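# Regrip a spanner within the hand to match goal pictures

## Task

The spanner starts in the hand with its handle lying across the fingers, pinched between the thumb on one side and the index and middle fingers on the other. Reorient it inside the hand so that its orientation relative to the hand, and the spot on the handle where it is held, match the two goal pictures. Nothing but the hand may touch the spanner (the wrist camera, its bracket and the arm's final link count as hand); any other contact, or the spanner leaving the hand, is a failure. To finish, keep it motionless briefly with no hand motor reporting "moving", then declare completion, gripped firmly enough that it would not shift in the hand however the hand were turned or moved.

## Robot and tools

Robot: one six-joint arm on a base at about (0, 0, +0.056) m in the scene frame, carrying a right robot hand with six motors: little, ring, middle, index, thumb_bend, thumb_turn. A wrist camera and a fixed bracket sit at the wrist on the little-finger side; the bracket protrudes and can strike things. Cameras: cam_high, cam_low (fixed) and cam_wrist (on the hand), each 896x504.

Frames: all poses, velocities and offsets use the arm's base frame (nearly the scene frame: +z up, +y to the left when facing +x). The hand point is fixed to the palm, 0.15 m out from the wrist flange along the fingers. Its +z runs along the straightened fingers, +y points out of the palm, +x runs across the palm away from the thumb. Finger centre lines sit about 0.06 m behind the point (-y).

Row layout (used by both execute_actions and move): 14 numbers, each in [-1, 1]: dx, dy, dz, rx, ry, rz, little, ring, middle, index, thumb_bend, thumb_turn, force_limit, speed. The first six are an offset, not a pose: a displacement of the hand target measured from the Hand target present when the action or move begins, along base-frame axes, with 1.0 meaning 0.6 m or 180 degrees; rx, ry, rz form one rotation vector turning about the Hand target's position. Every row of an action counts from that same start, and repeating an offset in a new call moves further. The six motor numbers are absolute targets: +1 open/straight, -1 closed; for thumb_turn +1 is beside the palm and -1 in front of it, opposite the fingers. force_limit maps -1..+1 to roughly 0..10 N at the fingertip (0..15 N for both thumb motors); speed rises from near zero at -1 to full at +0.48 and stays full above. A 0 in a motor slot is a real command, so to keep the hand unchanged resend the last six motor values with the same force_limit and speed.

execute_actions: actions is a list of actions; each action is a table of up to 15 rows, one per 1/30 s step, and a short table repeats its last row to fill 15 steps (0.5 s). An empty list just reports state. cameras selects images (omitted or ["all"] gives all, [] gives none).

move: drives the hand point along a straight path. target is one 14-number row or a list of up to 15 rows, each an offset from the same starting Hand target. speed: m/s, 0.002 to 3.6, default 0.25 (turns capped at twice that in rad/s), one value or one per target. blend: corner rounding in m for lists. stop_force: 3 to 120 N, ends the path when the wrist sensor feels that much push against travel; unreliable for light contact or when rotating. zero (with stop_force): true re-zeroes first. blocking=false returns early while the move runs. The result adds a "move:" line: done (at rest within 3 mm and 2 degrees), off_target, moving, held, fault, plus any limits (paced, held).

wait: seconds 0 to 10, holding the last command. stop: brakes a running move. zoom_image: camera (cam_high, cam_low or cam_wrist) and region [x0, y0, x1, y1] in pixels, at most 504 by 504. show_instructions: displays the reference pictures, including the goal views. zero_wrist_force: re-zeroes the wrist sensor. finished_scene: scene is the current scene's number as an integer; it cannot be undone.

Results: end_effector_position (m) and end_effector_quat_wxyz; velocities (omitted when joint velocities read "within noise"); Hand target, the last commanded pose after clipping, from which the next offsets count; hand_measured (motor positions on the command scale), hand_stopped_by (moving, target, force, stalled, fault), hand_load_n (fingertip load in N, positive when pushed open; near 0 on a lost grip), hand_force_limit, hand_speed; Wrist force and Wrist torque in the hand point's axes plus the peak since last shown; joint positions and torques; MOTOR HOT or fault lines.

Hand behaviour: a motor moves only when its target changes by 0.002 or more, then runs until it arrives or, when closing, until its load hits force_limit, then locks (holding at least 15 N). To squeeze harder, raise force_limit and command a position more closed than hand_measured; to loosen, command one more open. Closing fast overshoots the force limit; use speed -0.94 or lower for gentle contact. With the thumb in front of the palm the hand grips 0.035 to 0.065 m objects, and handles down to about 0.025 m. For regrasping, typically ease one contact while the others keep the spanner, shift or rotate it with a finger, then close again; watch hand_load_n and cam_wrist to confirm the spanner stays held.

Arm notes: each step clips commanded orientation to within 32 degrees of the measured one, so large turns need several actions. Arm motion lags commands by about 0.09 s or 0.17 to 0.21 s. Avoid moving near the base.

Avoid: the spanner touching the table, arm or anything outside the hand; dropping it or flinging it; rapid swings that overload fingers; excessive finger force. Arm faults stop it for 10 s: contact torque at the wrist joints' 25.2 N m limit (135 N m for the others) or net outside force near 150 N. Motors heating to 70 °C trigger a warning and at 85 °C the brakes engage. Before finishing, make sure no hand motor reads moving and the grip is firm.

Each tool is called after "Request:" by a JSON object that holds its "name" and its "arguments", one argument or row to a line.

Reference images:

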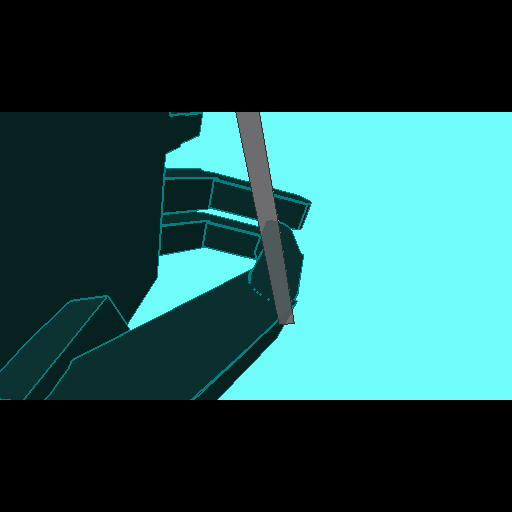

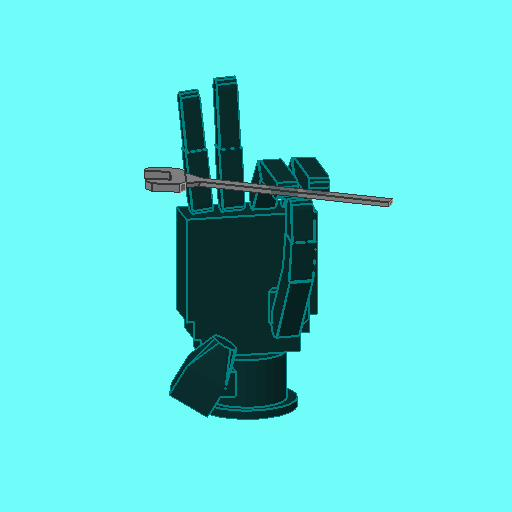

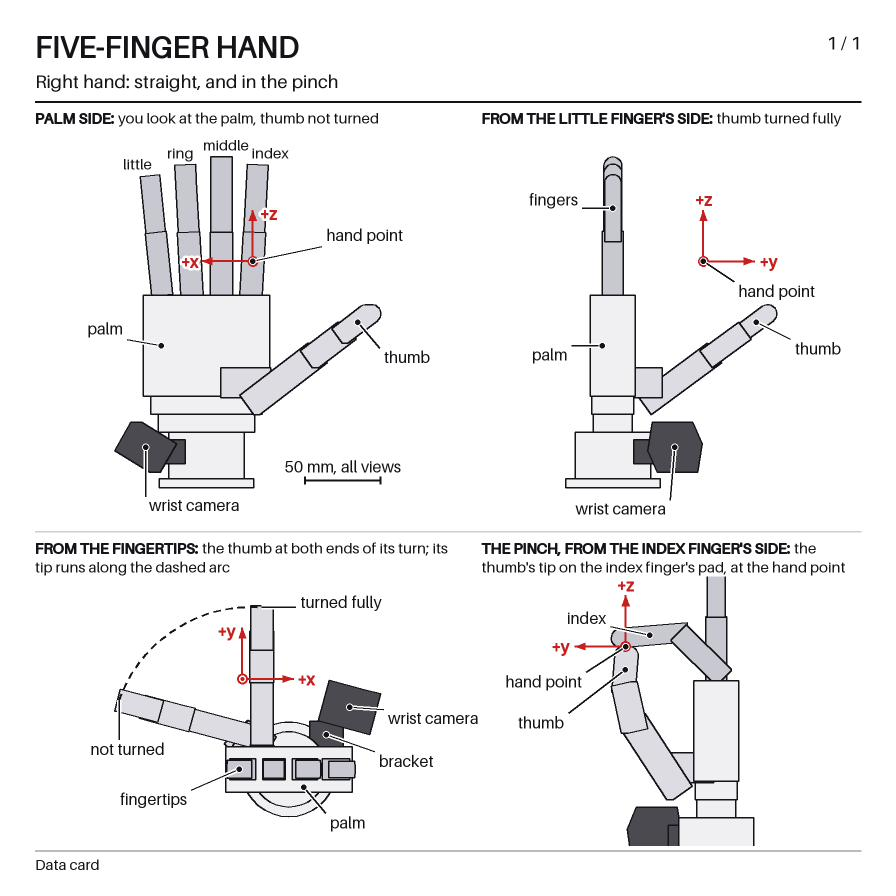

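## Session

Request:
{"name": "execute_actions", "arguments": {
  "actions": []
}}

Request:
{"name": "zoom_image", "arguments": {
  "camera": "cam_wrist",
  "region": [352, 0, 604, 252]
}}

Scene clock: 0.00 s.
end_effector_position=(+0.8075, -0.0843, +0.2565) hand_measured=(-1.000, +1.000, -0.196, -0.196, +0.026, -0.900) hand_load_n=(-0.5, -0.5, +11.0, +10.0, +2.5, -1.0) hand_stopped_by=(target, target, target, target, target, target) hand_force_limit=0.00 hand_speed=-0.80 end_effector_quat_wxyz=(+0.530, -0.547, +0.467, -0.449)
Joint positions: [-0.495 -0.865 1.591 -3.824 -0.914 -0.023]
Joint velocities: within noise
Joint torques (N m): no reading
Motor temperatures (°C): [37 24 33 47 40 42]
Wrist force (N): no reading
Wrist torque (N m): no reading
Wrist force, peak (N): no reading
Hand target: +0.8075, -0.0843, +0.2566; +0.530, -0.547, +0.467, -0.449
camera_calibration:
cam_wrist: T_world_to_cam=[[0.0390779, -0.252249, -0.966873, 0.200255], [-0.640862, 0.736071, -0.217936, 0.626814], [0.766661, 0.628148, -0.132892, -0.417403], [0, 0, 0, 1]] pos_world=[0.713882, -0.148675, 0.274757]

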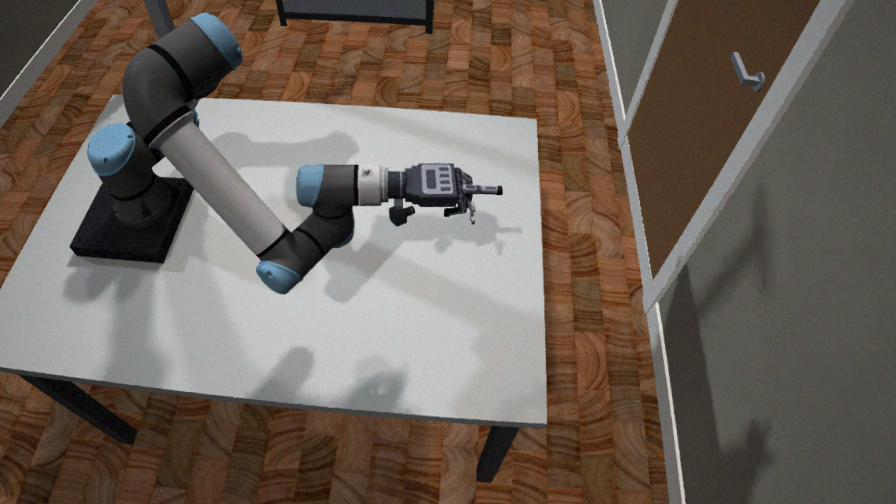

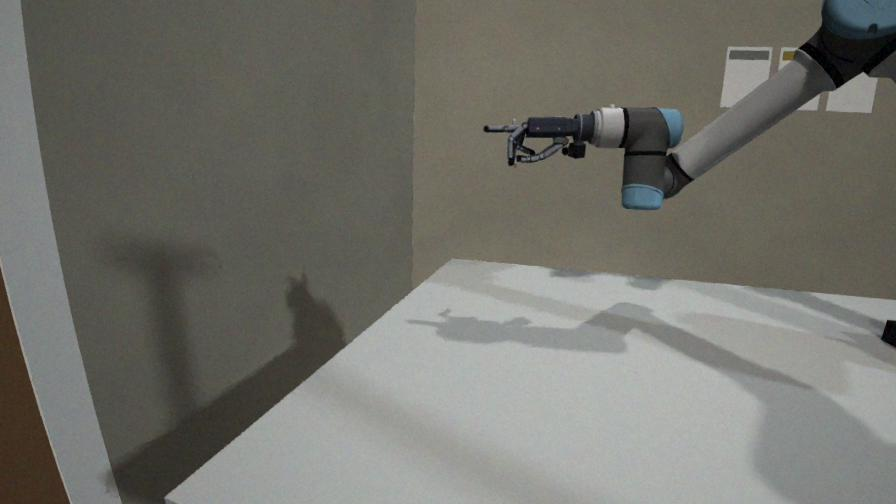

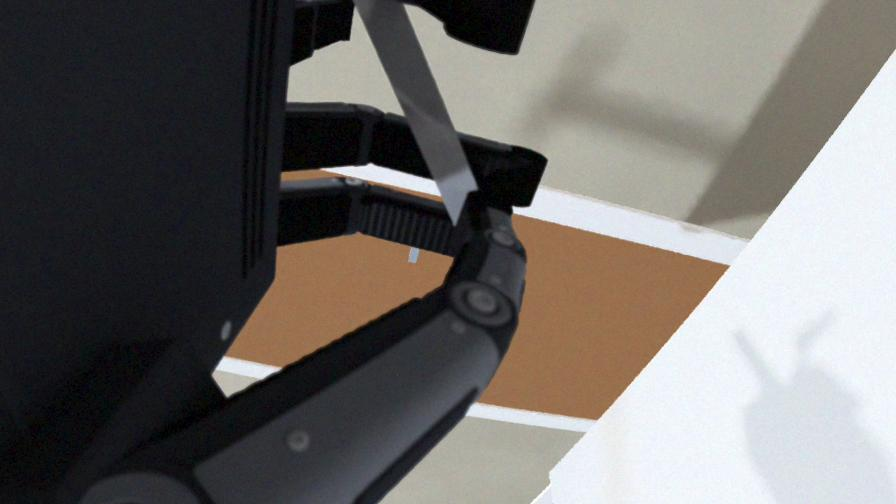

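Scaled by 2.000.

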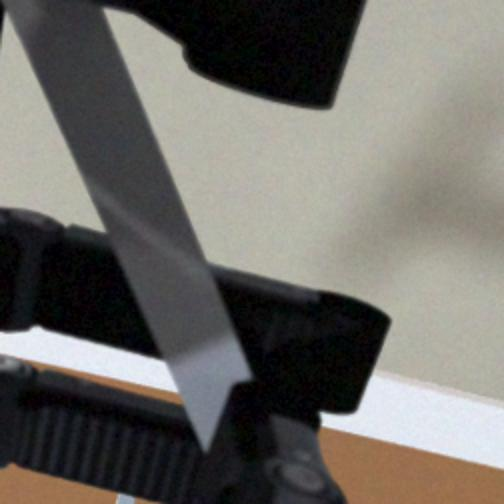

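Request:
{"name": "zoom_image", "arguments": {
  "camera": "cam_high",
  "region": [430, 160, 520, 250]
}}

Request:
{"name": "zoom_image", "arguments": {
  "camera": "cam_low",
  "region": [470, 105, 570, 185]
}}

Request:
{"name": "zoom_image", "arguments": {
  "camera": "cam_wrist",
  "region": [330, 0, 550, 110]
}}

Scaled by 5.600.

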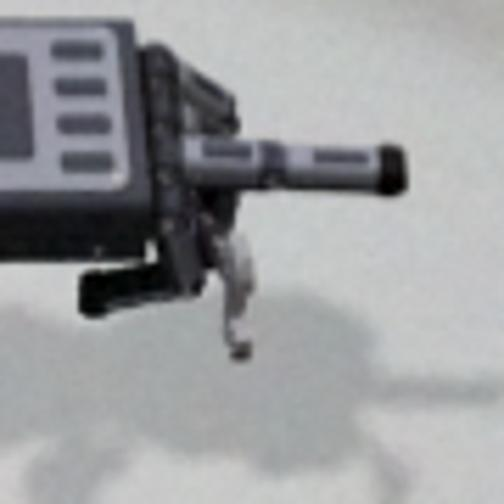

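Scaled by 5.040.

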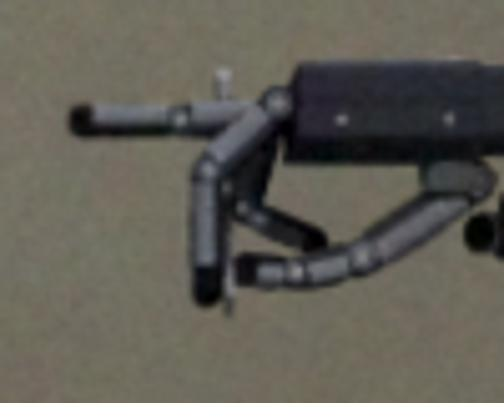

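Scaled by 2.291.

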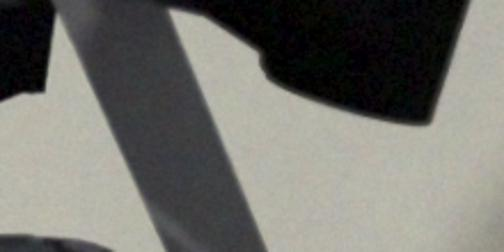

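Request:
{"name": "move", "arguments": {
  "target": [0.0208,0.5738,0.03,0.5128,0.1628,0.0898,-1.0,1.0,-0.196,-0.196,0.026,-0.9,0.0,-0.8],
  "speed": 0.2
}}

Request:
{"name": "zoom_image", "arguments": {
  "camera": "cam_low",
  "region": [390, 70, 610, 290]
}}

Request:
{"name": "zoom_image", "arguments": {
  "camera": "cam_low",
  "region": [420, 90, 500, 170]
}}

Request:
{"name": "zoom_image", "arguments": {
  "camera": "cam_low",
  "region": [420, 170, 500, 250]
}}

Scene clock: 56.70 s.
end_effector_position=(+0.8200, +0.2600, +0.2745) hand_measured=(-1.000, +1.000, -0.196, -0.196, +0.026, -0.900) hand_load_n=(-0.5, +0.0, +11.5, +10.0, +2.5, -1.0) hand_stopped_by=(target, target, target, target, target, target) hand_force_limit=0.00 hand_speed=-0.80 end_effector_quat_wxyz=(+0.687, -0.141, +0.676, +0.227)
Joint positions: [-0.074 -0.597 1.375 -3.976 -0.973 1.716]
Joint velocities: within noise
Joint torques (N m): [6.37 -39.85 -24.97 -3.79 -2.64 2.37]
Motor temperatures (°C): [37 24 33 47 39 42]
Wrist force (N): [-1.5 1.5 1.2]
Wrist torque (N m): [0.18 0.18 0.27]
Wrist force, peak (N): [-1.1 2.2 1.6]
Hand target: +0.8200, +0.2600, +0.2746; +0.687, -0.141, +0.676, +0.227
Off the commanded pose: 0.000 m, 0 deg.
move: done
camera_calibration:
cam_wrist: T_world_to_cam=[[-0.462377, 0.874565, -0.146093, 0.196859], [-0.54276, -0.148875, 0.826588, 0.248125], [0.701156, 0.461489, 0.543515, -0.729442], [0, 0, 0, 1]] pos_world=[0.737148, 0.201403, 0.220126]

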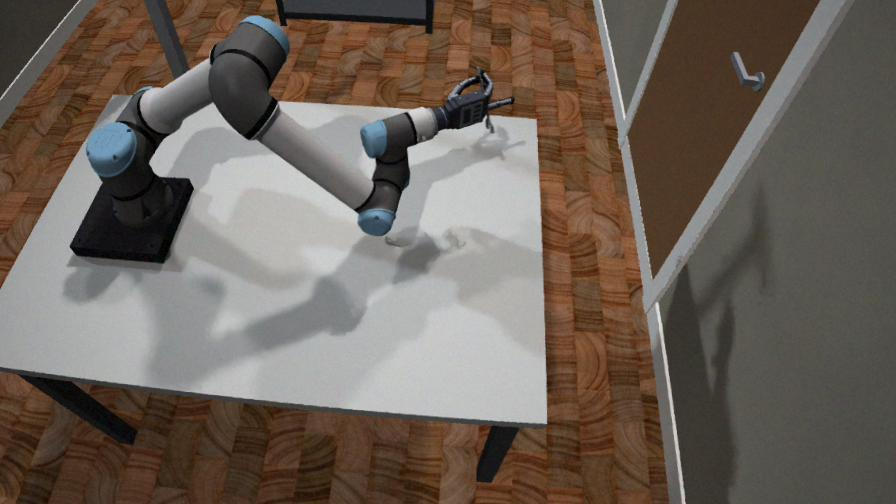

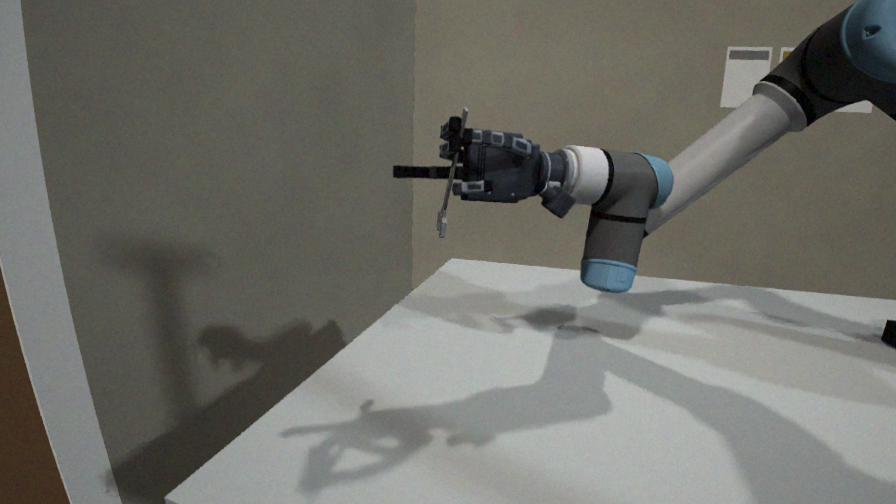

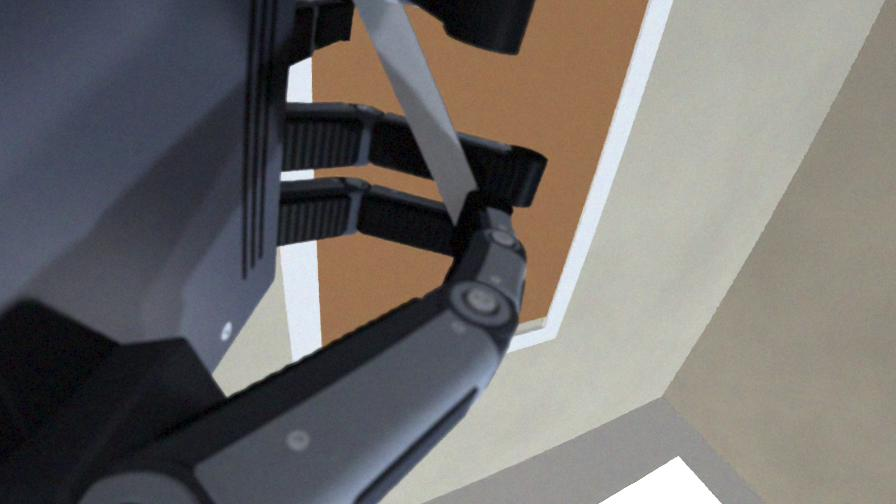

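Scaled by 2.291.

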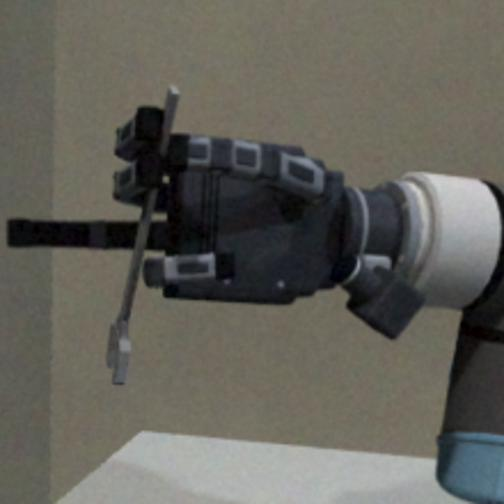

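Scaled by 6.300.

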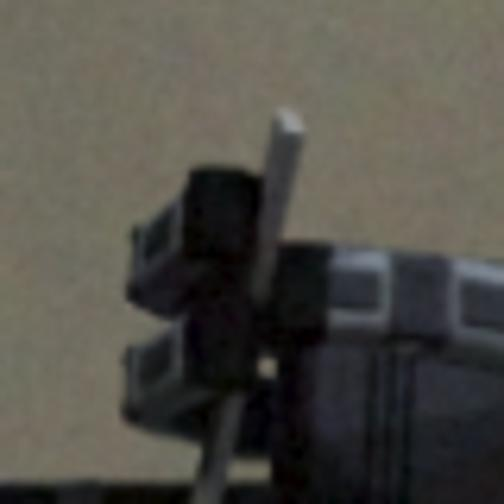

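Scaled by 6.300.

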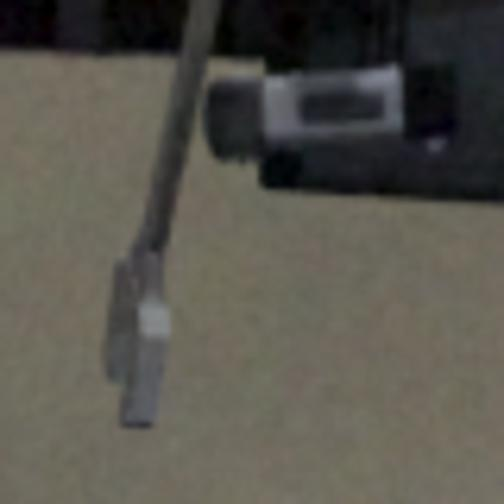

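Request:
{"name": "move", "arguments": {
  "target": [0.0,0.0,0.05,-0.7195,-0.3125,-0.048,-1.0,1.0,-0.196,-0.196,0.026,-0.9,0.0,-0.8],
  "speed": 0.25
}}

Request:
{"name": "zoom_image", "arguments": {
  "camera": "cam_low",
  "region": [390, 50, 610, 270]
}}

Scene clock: 88.00 s.
end_effector_position=(+0.8200, +0.2600, +0.3045) hand_measured=(-1.000, +1.000, -0.196, -0.196, +0.026, -0.900) hand_load_n=(-0.5, +0.0, +11.0, +10.0, +2.5, -1.5) hand_stopped_by=(target, target, target, target, target, target) hand_force_limit=0.00 hand_speed=-0.80 end_effector_quat_wxyz=(-0.372, +0.686, -0.170, +0.602)
Joint positions: [0.118 -0.879 1.476 -3.739 -1.378 -0.775]
Joint velocities: within noise
Joint torques (N m): [6.19 -35.68 -28.81 -4.56 -2.44 -2.76]
Motor temperatures (°C): [37 24 33 47 39 42]
Wrist force (N): [1.0 0.0 0.1]
Wrist torque (N m): [-0.04 -0.16 -0.06]
Wrist force, peak (N): [-1.5 2.0 1.1]
Hand target: +0.8200, +0.2600, +0.3046; -0.372, +0.686, -0.170, +0.602
Off the commanded pose: 0.000 m, 0 deg.
move: done
camera_calibration:
cam_wrist: T_world_to_cam=[[0.293221, -0.809392, -0.508828, 0.130006], [-0.611098, 0.250628, -0.750829, 0.655934], [0.735241, 0.531103, -0.421129, -0.498066], [0, 0, 0, 1]] pos_world=[0.728918, 0.205354, 0.348895]

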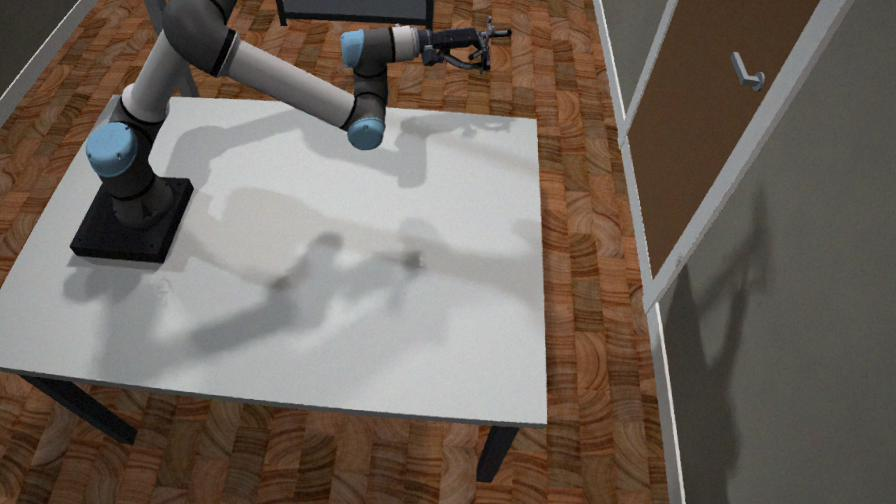

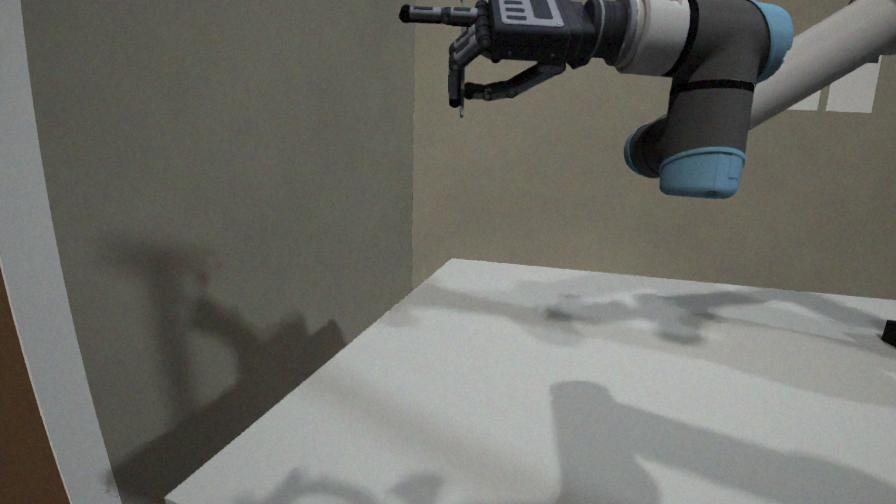

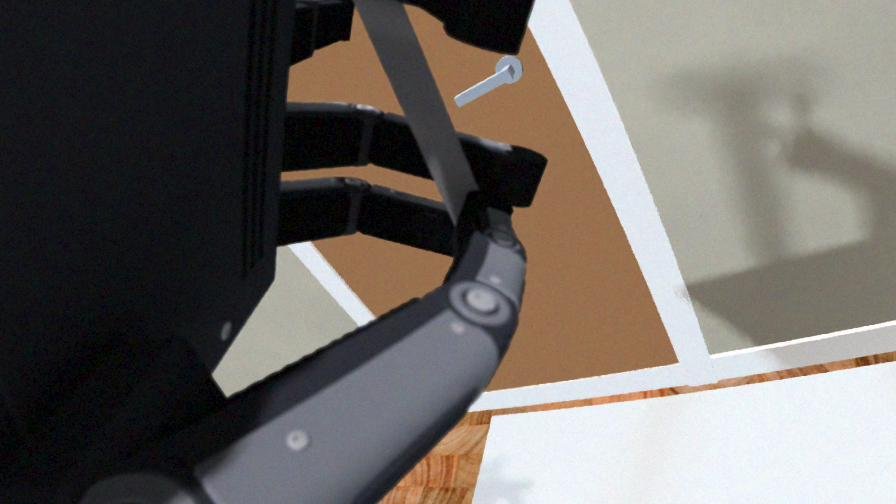

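Scaled by 2.291.

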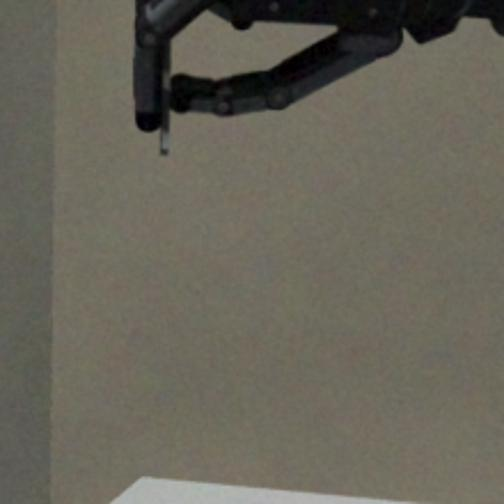

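Request:
{"name": "execute_actions", "arguments": {
  "actions": [
    [[0,0,0,0,0,0,-1.0,1.0,-0.178,-0.181,0.026,-0.9,1.0,-0.6]]
  ],
  "cameras": ["cam_low","cam_wrist"]
}}

Request:
{"name": "zoom_image", "arguments": {
  "camera": "cam_low",
  "region": [430, 80, 500, 150]
}}

Scene clock: 91.00 s.
end_effector_position=(+0.8200, +0.2600, +0.3046) hand_measured=(-1.000, +1.000, -0.178, -0.178, +0.026, -0.900) hand_load_n=(+0.0, +0.0, +4.0, +4.5, +1.5, -0.5) hand_stopped_by=(target, target, target, target, target, target) hand_force_limit=1.00 hand_speed=-0.60 end_effector_quat_wxyz=(-0.372, +0.686, -0.170, +0.602)
Joint positions: [0.118 -0.879 1.476 -3.739 -1.378 -0.775]
Joint velocities: within noise
Joint torques (N m): [5.48 -35.04 -25.84 -4.29 -2.52 -2.32]
Motor temperatures (°C): [37 24 33 47 39 42]
Wrist force (N): [1.3 0.0 -0.4]
Wrist torque (N m): [-0.01 -0.18 -0.04]
Wrist force, peak (N): [1.4 0.2 -0.1]
Hand target: +0.8200, +0.2600, +0.3046; -0.372, +0.686, -0.170, +0.602
Off the commanded pose: 0.000 m, 0 deg.
Step readings (end_effector_position):
0: (+0.8200, +0.2600, +0.3046)
1: (+0.8200, +0.2600, +0.3046)
2: (+0.8200, +0.2600, +0.3046)
4: (+0.8200, +0.2600, +0.3046)
8: (+0.8200, +0.2600, +0.3046)
15: (+0.8200, +0.2600, +0.3046)
camera_calibration:
cam_wrist: T_world_to_cam=[[0.293303, -0.809536, -0.508552, 0.129877], [-0.611047, 0.250365, -0.750958, 0.655996], [0.735251, 0.531007, -0.421232, -0.498017], [0, 0, 0, 1]] pos_world=[0.728919, 0.205352, 0.348894]
Images, in order (width x height): cam_low 896x504, cam_wrist 896x504.

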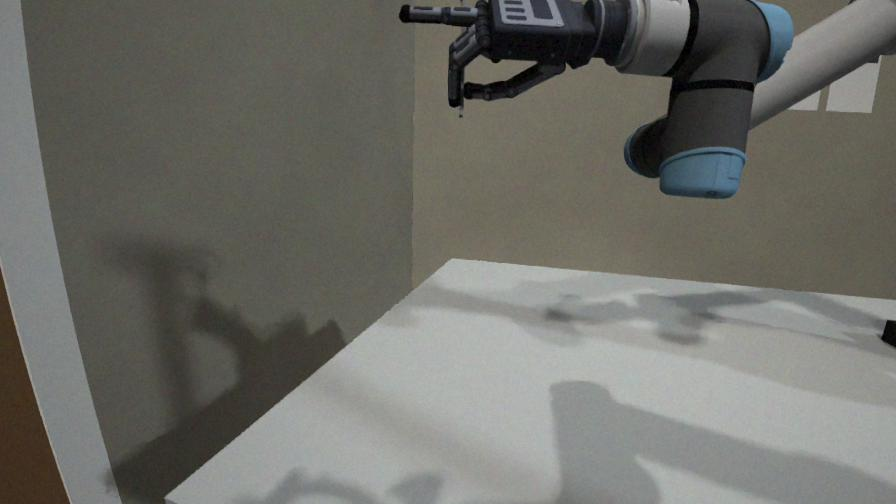

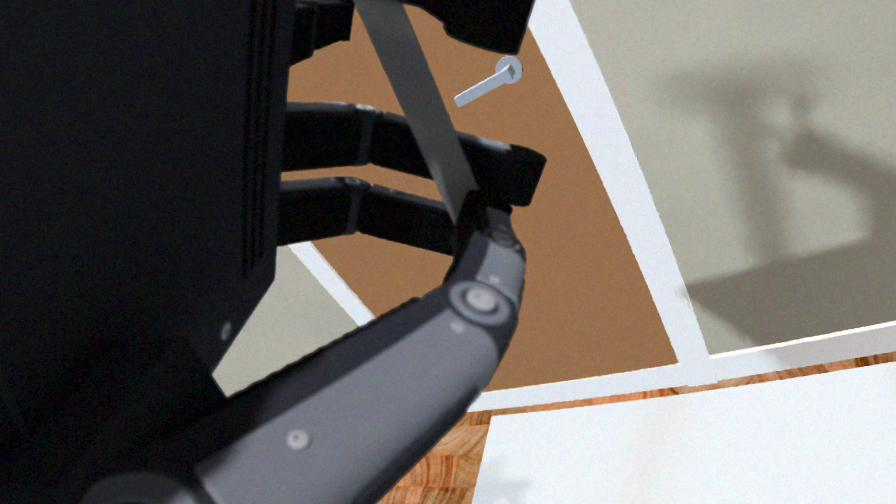

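Scaled by 7.200.

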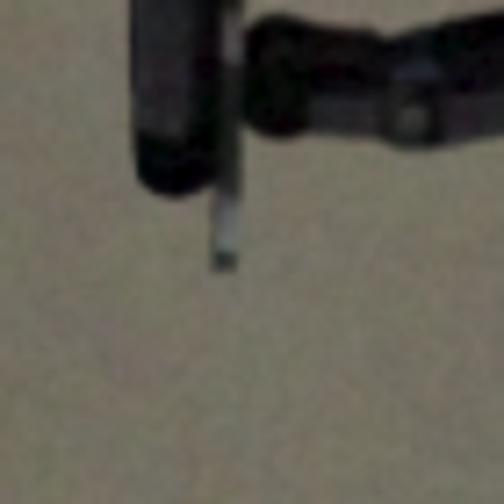

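Request:
{"name": "execute_actions", "arguments": {
  "actions": [
    [[0,0,0,0,0,0,-1.0,1.0,-0.170,-0.170,0.026,-0.9,1.0,0.3],[0,0,0,0,0,0,-1.0,1.0,-0.170,-0.170,0.026,-0.9,1.0,0.3],[0,0,0,0,0,0,-1.0,1.0,-0.170,-0.170,0.026,-0.9,1.0,0.3],[0,0,0,0,0,0,-1.0,1.0,-0.170,-0.170,0.026,-0.9,1.0,0.3],[0,0,0,0,0,0,-1.0,1.0,-0.170,-0.170,0.026,-0.9,1.0,0.3],[0,0,0,0,0,0,-1.0,1.0,-0.170,-0.170,0.026,-0.9,1.0,0.3],[0,0,0,0,0,0,-1.0,1.0,-0.164,-0.163,0.026,-0.9,1.0,0.3],[0,0,0,0,0,0,-1.0,1.0,-0.164,-0.163,0.026,-0.9,1.0,0.3],[0,0,0,0,0,0,-1.0,1.0,-0.178,-0.178,0.026,-0.9,1.0,0.3]]
  ],
  "cameras": ["cam_low","cam_wrist"]
}}

Request:
{"name": "zoom_image", "arguments": {
  "camera": "cam_low",
  "region": [430, 80, 500, 150]
}}

Scene clock: 96.20 s.
end_effector_position=(+0.8200, +0.2600, +0.3045) hand_measured=(-1.000, +1.000, -0.176, -0.176, +0.026, -0.900) hand_load_n=(-0.5, +0.0, +4.5, +4.0, +1.5, +0.0) hand_stopped_by=(target, target, target, target, target, target) hand_force_limit=1.00 hand_speed=0.30 end_effector_quat_wxyz=(-0.372, +0.686, -0.170, +0.602)
Joint positions: [0.118 -0.879 1.476 -3.739 -1.378 -0.775]
Joint velocities: within noise
Joint torques (N m): [5.61 -35.57 -20.9 -4.06 -2.42 -2.24]
Motor temperatures (°C): [36 24 33 47 39 42]
Wrist force (N): [1.1 0.2 -0.1]
Wrist torque (N m): [0.01 -0.17 -0.04]
Wrist force, peak (N): [1.5 0.1 -0.1]
Hand target: +0.8200, +0.2600, +0.3046; -0.372, +0.686, -0.170, +0.602
Off the commanded pose: 0.000 m, 0 deg.
Step readings (end_effector_position):
0: (+0.8200, +0.2600, +0.3046)
1: (+0.8200, +0.2600, +0.3046)
2: (+0.8200, +0.2600, +0.3046)
4: (+0.8200, +0.2600, +0.3046)
8: (+0.8200, +0.2600, +0.3046)
15: (+0.8200, +0.2600, +0.3045)
camera_calibration:
cam_wrist: T_world_to_cam=[[0.293303, -0.809536, -0.508552, 0.129877], [-0.611047, 0.250365, -0.750958, 0.655996], [0.735251, 0.531007, -0.421232, -0.498017], [0, 0, 0, 1]] pos_world=[0.728919, 0.205352, 0.348894]
Images, in order (width x height): cam_low 896x504, cam_wrist 896x504.

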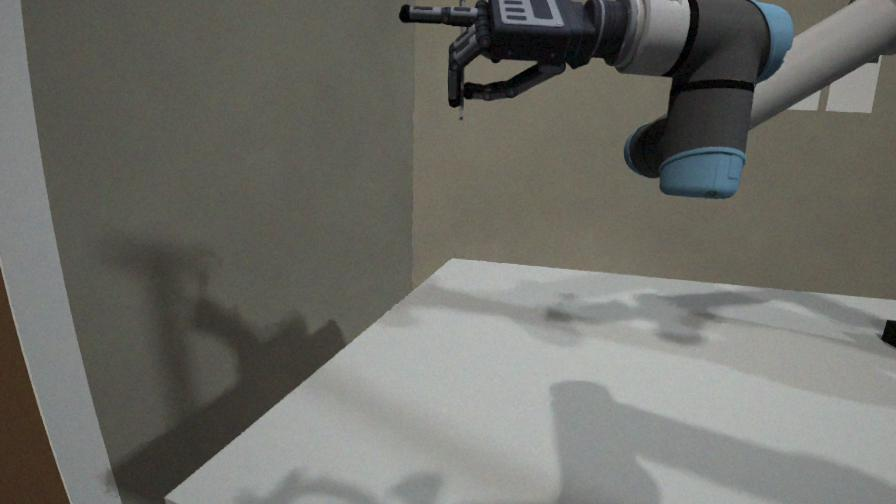

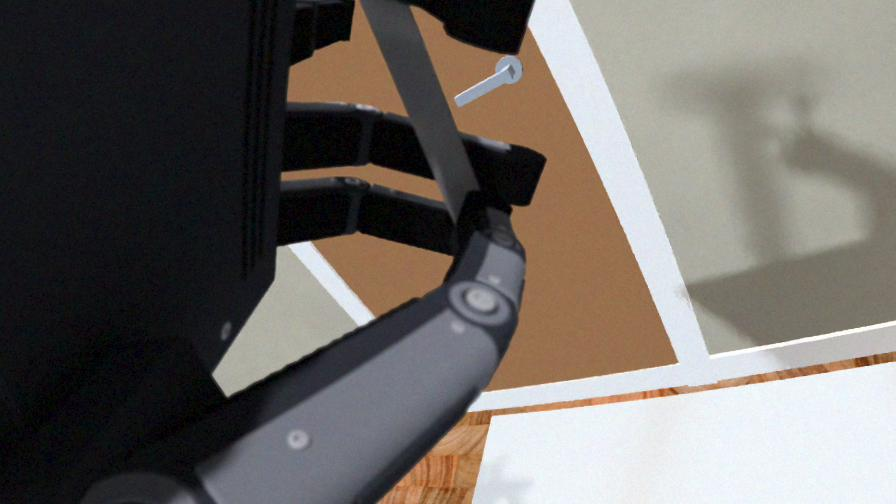

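Scaled by 7.200.

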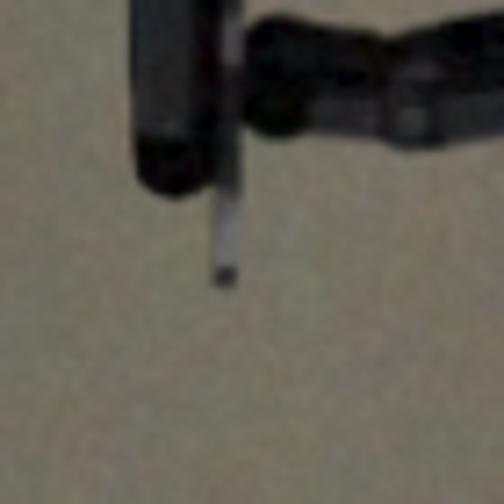

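Request:
{"name": "execute_actions", "arguments": {
  "actions": [
    [[0,0,0,0,0,0,-1.0,1.0,-0.170,-0.170,0.026,-0.9,1.0,0.3],[0,0,0,0,0,0,-1.0,1.0,-0.170,-0.170,0.026,-0.9,1.0,0.3],[0,0,0,0,0,0,-1.0,1.0,-0.170,-0.170,0.026,-0.9,1.0,0.3],[0,0,0,0,0,0,-1.0,1.0,-0.170,-0.170,0.026,-0.9,1.0,0.3],[0,0,0,0,0,0,-1.0,1.0,-0.170,-0.170,0.026,-0.9,1.0,0.3],[0,0,0,0,0,0,-1.0,1.0,-0.170,-0.170,0.026,-0.9,1.0,0.3],[0,0,0,0,0,0,-1.0,1.0,-0.164,-0.163,0.026,-0.9,1.0,0.3],[0,0,0,0,0,0,-1.0,1.0,-0.164,-0.163,0.026,-0.9,1.0,0.3],[0,0,0,0,0,0,-1.0,1.0,-0.164,-0.163,0.026,-0.9,1.0,0.3],[0,0,0,0,0,0,-1.0,1.0,-0.178,-0.178,0.026,-0.9,1.0,0.3]]
  ],
  "cameras": ["cam_low","cam_wrist"]
}}

Request:
{"name": "zoom_image", "arguments": {
  "camera": "cam_low",
  "region": [430, 80, 500, 150]
}}

Scene clock: 100.23 s.
end_effector_position=(+0.8200, +0.2600, +0.3045) hand_measured=(-1.000, +1.000, -0.176, -0.176, +0.026, -0.900) hand_load_n=(-0.5, +0.0, +4.5, +3.5, +1.5, +0.0) hand_stopped_by=(target, target, target, target, target, target) hand_force_limit=1.00 hand_speed=0.30 end_effector_quat_wxyz=(-0.372, +0.686, -0.170, +0.602)
Joint positions: [0.118 -0.879 1.476 -3.739 -1.378 -0.775]
Joint velocities: within noise
Joint torques (N m): [-0.67 -40.35 -16.16 -4.29 -0.72 -2.05]
Motor temperatures (°C): [36 24 33 47 39 42]
Wrist force (N): [1.0 0.3 0.1]
Wrist torque (N m): [0.02 -0.16 -0.03]
Wrist force, peak (N): [1.5 0.2 -0.2]
Hand target: +0.8200, +0.2600, +0.3046; -0.372, +0.686, -0.170, +0.602
Off the commanded pose: 0.000 m, 0 deg.
Step readings (end_effector_position):
0: (+0.8200, +0.2600, +0.3045)
1: (+0.8200, +0.2600, +0.3045)
2: (+0.8200, +0.2600, +0.3045)
4: (+0.8200, +0.2600, +0.3045)
8: (+0.8200, +0.2600, +0.3045)
15: (+0.8200, +0.2600, +0.3045)
camera_calibration:
cam_wrist: T_world_to_cam=[[0.293303, -0.809536, -0.508552, 0.129877], [-0.611047, 0.250365, -0.750958, 0.655996], [0.735251, 0.531007, -0.421232, -0.498017], [0, 0, 0, 1]] pos_world=[0.728919, 0.205352, 0.348894]
Images, in order (width x height): cam_low 896x504, cam_wrist 896x504.

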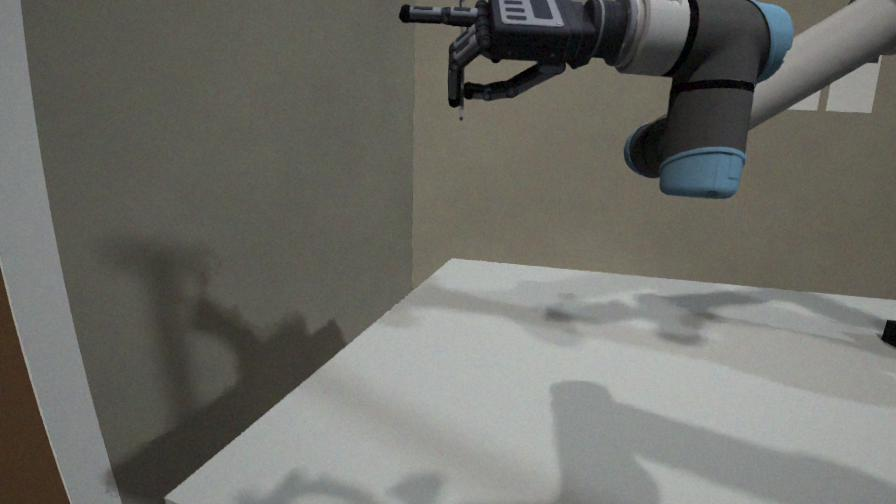

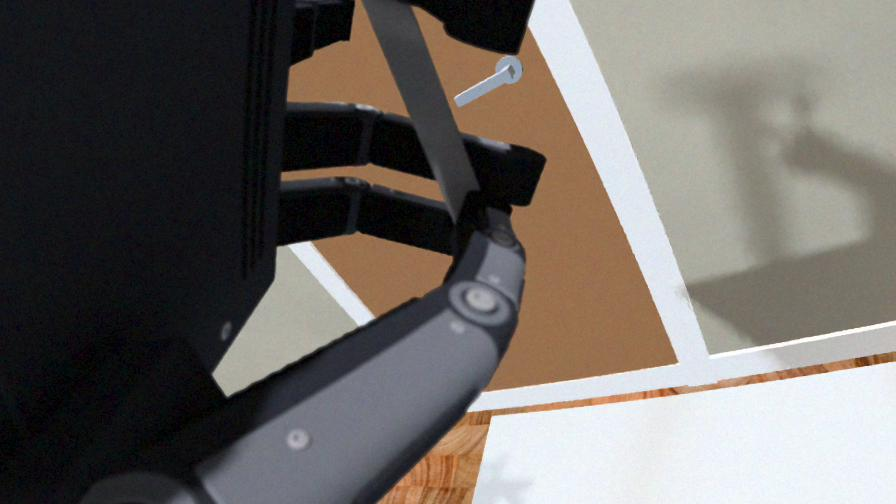

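Scaled by 7.200.

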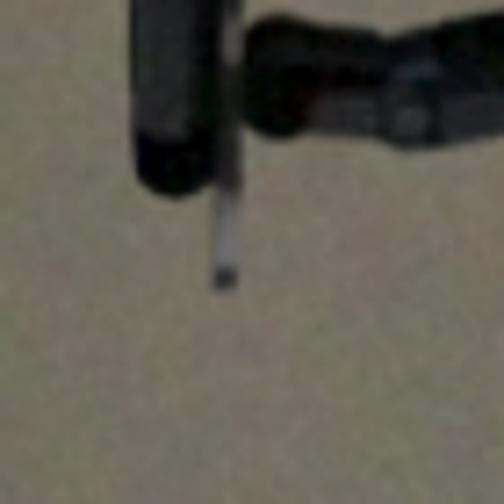

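Request:
{"name": "execute_actions", "arguments": {
  "actions": [
    [[0,0,0,0,0,0,-1.0,1.0,-0.168,-0.170,0.026,-0.9,1.0,0.3],[0,0,0,0,0,0,-1.0,1.0,-0.168,-0.170,0.026,-0.9,1.0,0.3],[0,0,0,0,0,0,-1.0,1.0,-0.168,-0.170,0.026,-0.9,1.0,0.3],[0,0,0,0,0,0,-1.0,1.0,-0.168,-0.170,0.026,-0.9,1.0,0.3],[0,0,0,0,0,0,-1.0,1.0,-0.168,-0.170,0.026,-0.9,1.0,0.3],[0,0,0,0,0,0,-1.0,1.0,-0.168,-0.170,0.026,-0.9,1.0,0.3],[0,0,0,0,0,0,-1.0,1.0,-0.161,-0.162,0.026,-0.9,1.0,0.3],[0,0,0,0,0,0,-1.0,1.0,-0.161,-0.162,0.026,-0.9,1.0,0.3],[0,0,0,0,0,0,-1.0,1.0,-0.161,-0.162,0.026,-0.9,1.0,0.3],[0,0,0,0,0,0,-1.0,1.0,-0.177,-0.178,0.026,-0.9,1.0,0.3]]
  ],
  "cameras": ["cam_low","cam_wrist"]
}}

Request:
{"name": "zoom_image", "arguments": {
  "camera": "cam_low",
  "region": [430, 80, 500, 150]
}}

Scene clock: 104.90 s.
end_effector_position=(+0.8200, +0.2600, +0.3045) hand_measured=(-1.000, +1.000, -0.174, -0.176, +0.026, -0.900) hand_load_n=(-0.5, -0.5, +5.0, +3.5, +1.5, +1.0) hand_stopped_by=(target, target, target, target, target, target) hand_force_limit=1.00 hand_speed=0.30 end_effector_quat_wxyz=(-0.372, +0.686, -0.170, +0.602)
Joint positions: [0.118 -0.879 1.476 -3.739 -1.378 -0.775]
Joint velocities: within noise
Joint torques (N m): [-1.6 -46.23 -12.21 -4.26 0.89 -1.88]
Motor temperatures (°C): [36 25 33 47 39 42]
Wrist force (N): [1.0 0.0 0.1]
Wrist torque (N m): [-0.03 -0.16 -0.06]
Wrist force, peak (N): [1.4 0.3 -0.1]
Hand target: +0.8200, +0.2600, +0.3046; -0.372, +0.686, -0.170, +0.602
Off the commanded pose: 0.000 m, 0 deg.
Step readings (end_effector_position):
0: (+0.8200, +0.2600, +0.3045)
1: (+0.8200, +0.2600, +0.3045)
2: (+0.8200, +0.2600, +0.3045)
4: (+0.8200, +0.2600, +0.3045)
8: (+0.8200, +0.2600, +0.3045)
15: (+0.8200, +0.2600, +0.3045)
camera_calibration:
cam_wrist: T_world_to_cam=[[0.293243, -0.809579, -0.508518, 0.129917], [-0.611029, 0.250379, -0.750969, 0.655983], [0.735291, 0.530936, -0.421254, -0.498023], [0, 0, 0, 1]] pos_world=[0.728919, 0.205352, 0.348894]
Images, in order (width x height): cam_low 896x504, cam_wrist 896x504.

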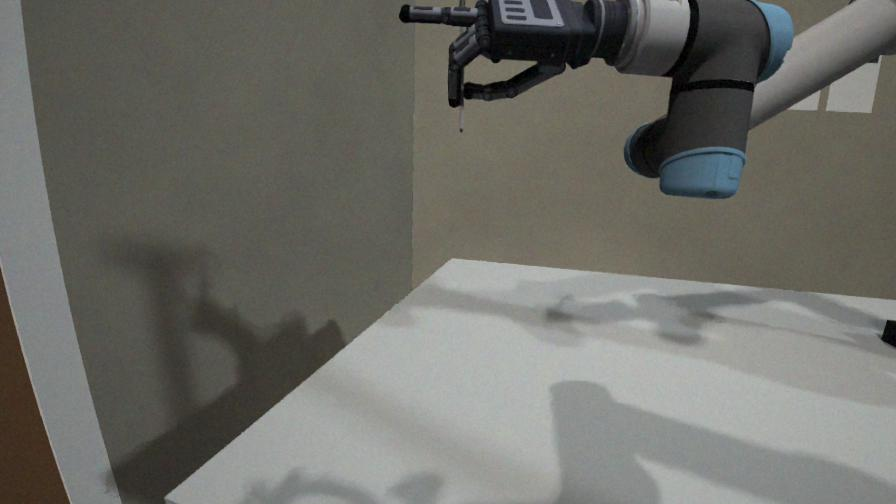

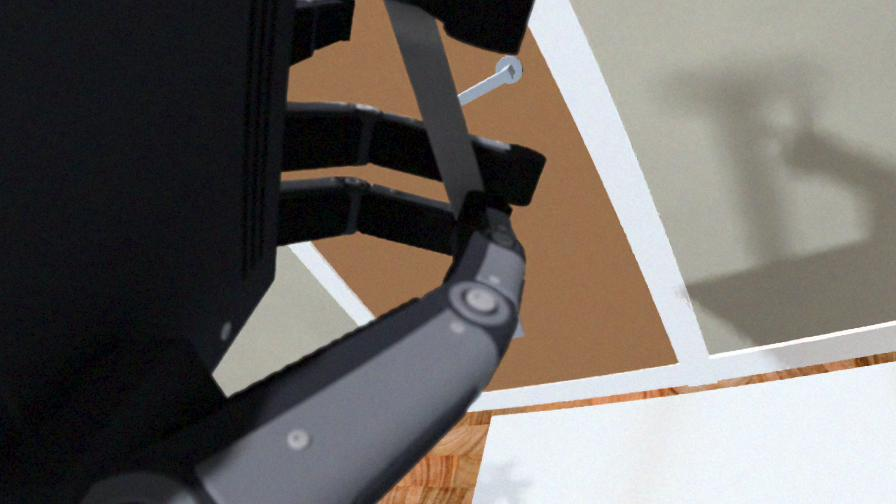

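Scaled by 7.200.

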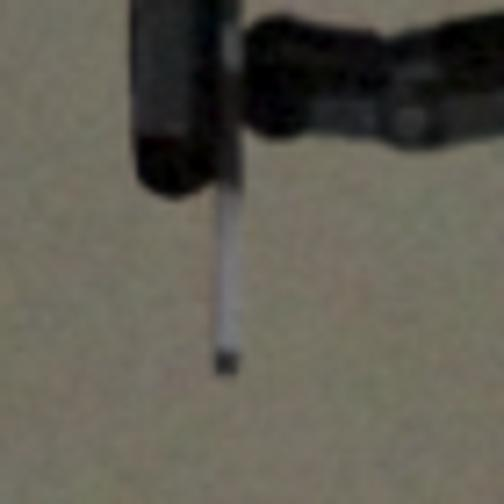

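Request:
{"name": "zoom_image", "arguments": {
  "camera": "cam_wrist",
  "region": [352, 0, 604, 252]
}}

Scaled by 2.000.

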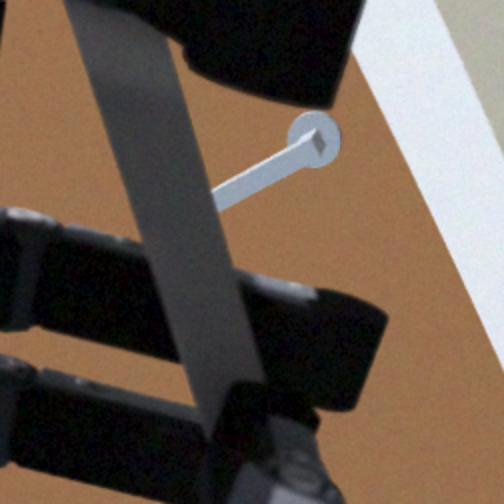

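Request:
{"name": "execute_actions", "arguments": {
  "actions": [
    [[0,0,0,-0.028,-0.009,0,-1.0,1.0,-0.177,-0.178,0.026,-0.9,1.0,0.3]],
    [[0,0,0,0,0,0,-1.0,1.0,-0.165,-0.170,0.026,-0.9,1.0,0.3],[0,0,0,0,0,0,-1.0,1.0,-0.165,-0.170,0.026,-0.9,1.0,0.3],[0,0,0,0,0,0,-1.0,1.0,-0.165,-0.170,0.026,-0.9,1.0,0.3],[0,0,0,0,0,0,-1.0,1.0,-0.165,-0.170,0.026,-0.9,1.0,0.3],[0,0,0,0,0,0,-1.0,1.0,-0.165,-0.170,0.026,-0.9,1.0,0.3],[0,0,0,0,0,0,-1.0,1.0,-0.165,-0.170,0.026,-0.9,1.0,0.3],[0,0,0,0,0,0,-1.0,1.0,-0.1572,-0.1618,0.026,-0.9,1.0,0.3],[0,0,0,0,0,0,-1.0,1.0,-0.1572,-0.1618,0.026,-0.9,1.0,0.3],[0,0,0,0,0,0,-1.0,1.0,-0.1572,-0.1618,0.026,-0.9,1.0,0.3],[0,0,0,0,0,0,-1.0,1.0,-0.175,-0.178,0.026,-0.9,1.0,0.3]]
  ],
  "cameras": ["cam_low","cam_wrist"]
}}

Request:
{"name": "zoom_image", "arguments": {
  "camera": "cam_low",
  "region": [430, 80, 500, 150]
}}

Request:
{"name": "zoom_image", "arguments": {
  "camera": "cam_wrist",
  "region": [352, 0, 604, 252]
}}

Scene clock: 118.17 s.
end_effector_position=(+0.8200, +0.2600, +0.3045) hand_measured=(-1.000, +1.000, -0.172, -0.178, +0.026, -0.900) hand_load_n=(-0.5, +0.0, +4.0, +2.5, +1.5, +1.5) hand_stopped_by=(target, target, target, target, target, target) hand_force_limit=1.00 hand_speed=0.30 end_effector_quat_wxyz=(-0.343, +0.693, -0.138, +0.618)
Joint positions: [0.128 -0.876 1.477 -3.743 -1.388 -0.867]
Joint velocities: within noise
Joint torques (N m): [6.32 -38.96 -12.23 -3.85 -2.58 -2.37]
Motor temperatures (°C): [36 25 33 47 39 42]
Wrist force (N): [0.9 0.1 -0.1]
Wrist torque (N m): [0.00 -0.14 -0.07]
Wrist force, peak (N): [2.5 1.1 0.1]
Hand target: +0.8200, +0.2600, +0.3046; -0.343, +0.693, -0.138, +0.618
Off the commanded pose: 0.000 m, 0 deg.
Step readings (end_effector_position):
0: (+0.8200, +0.2600, +0.3045)
1: (+0.8200, +0.2600, +0.3045)
2: (+0.8199, +0.2603, +0.3045)
4: (+0.8198, +0.2605, +0.3046)
8: (+0.8199, +0.2602, +0.3047)
15: (+0.8200, +0.2600, +0.3046)
16: (+0.8200, +0.2600, +0.3046)
17: (+0.8200, +0.2600, +0.3046)
19: (+0.8200, +0.2600, +0.3046)
23: (+0.8200, +0.2600, +0.3046)
30: (+0.8200, +0.2600, +0.3045)
camera_calibration:
cam_wrist: T_world_to_cam=[[0.306457, -0.850736, -0.427004, 0.104972], [-0.589287, 0.182732, -0.786988, 0.666649], [0.747546, 0.492805, -0.445328, -0.490841], [0, 0, 0, 1]] pos_world=[0.727604, 0.209375, 0.350883]
Images, in order (width x height): cam_low 896x504, cam_wrist 896x504.

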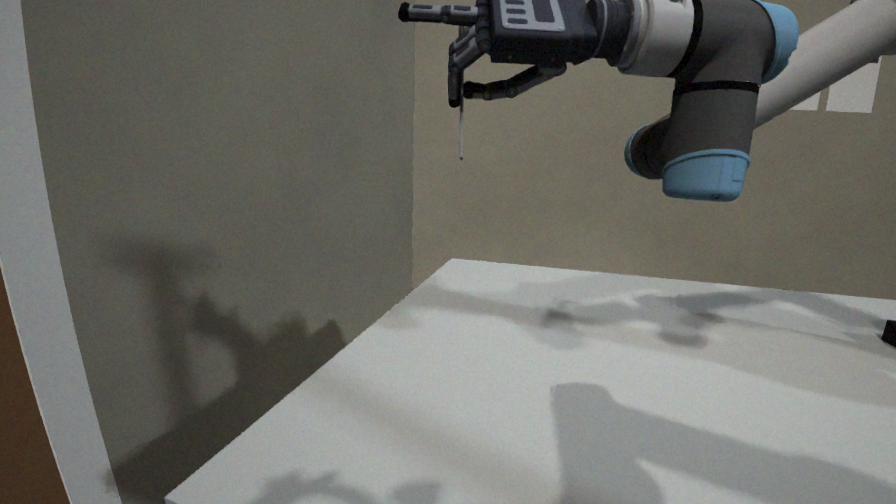

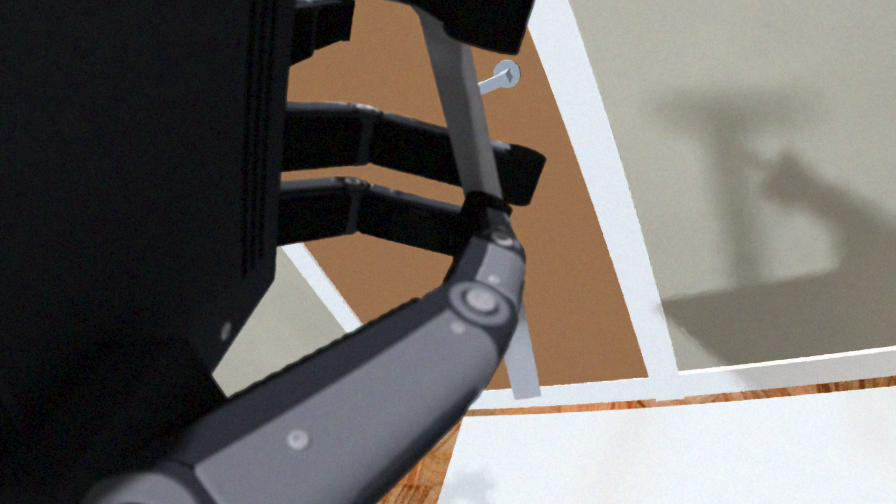

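Scaled by 7.200.

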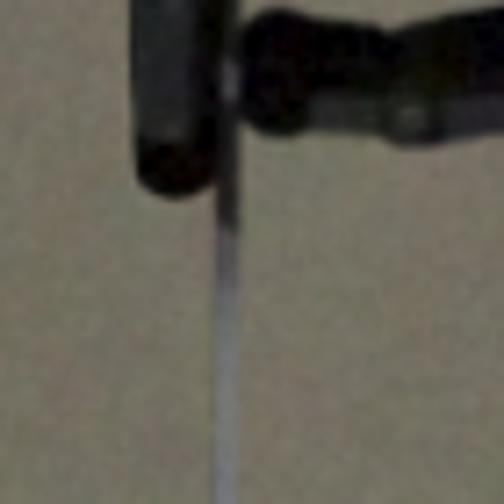

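Scaled by 2.000.

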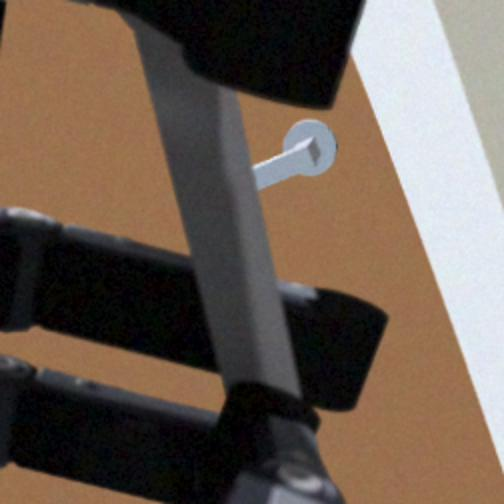

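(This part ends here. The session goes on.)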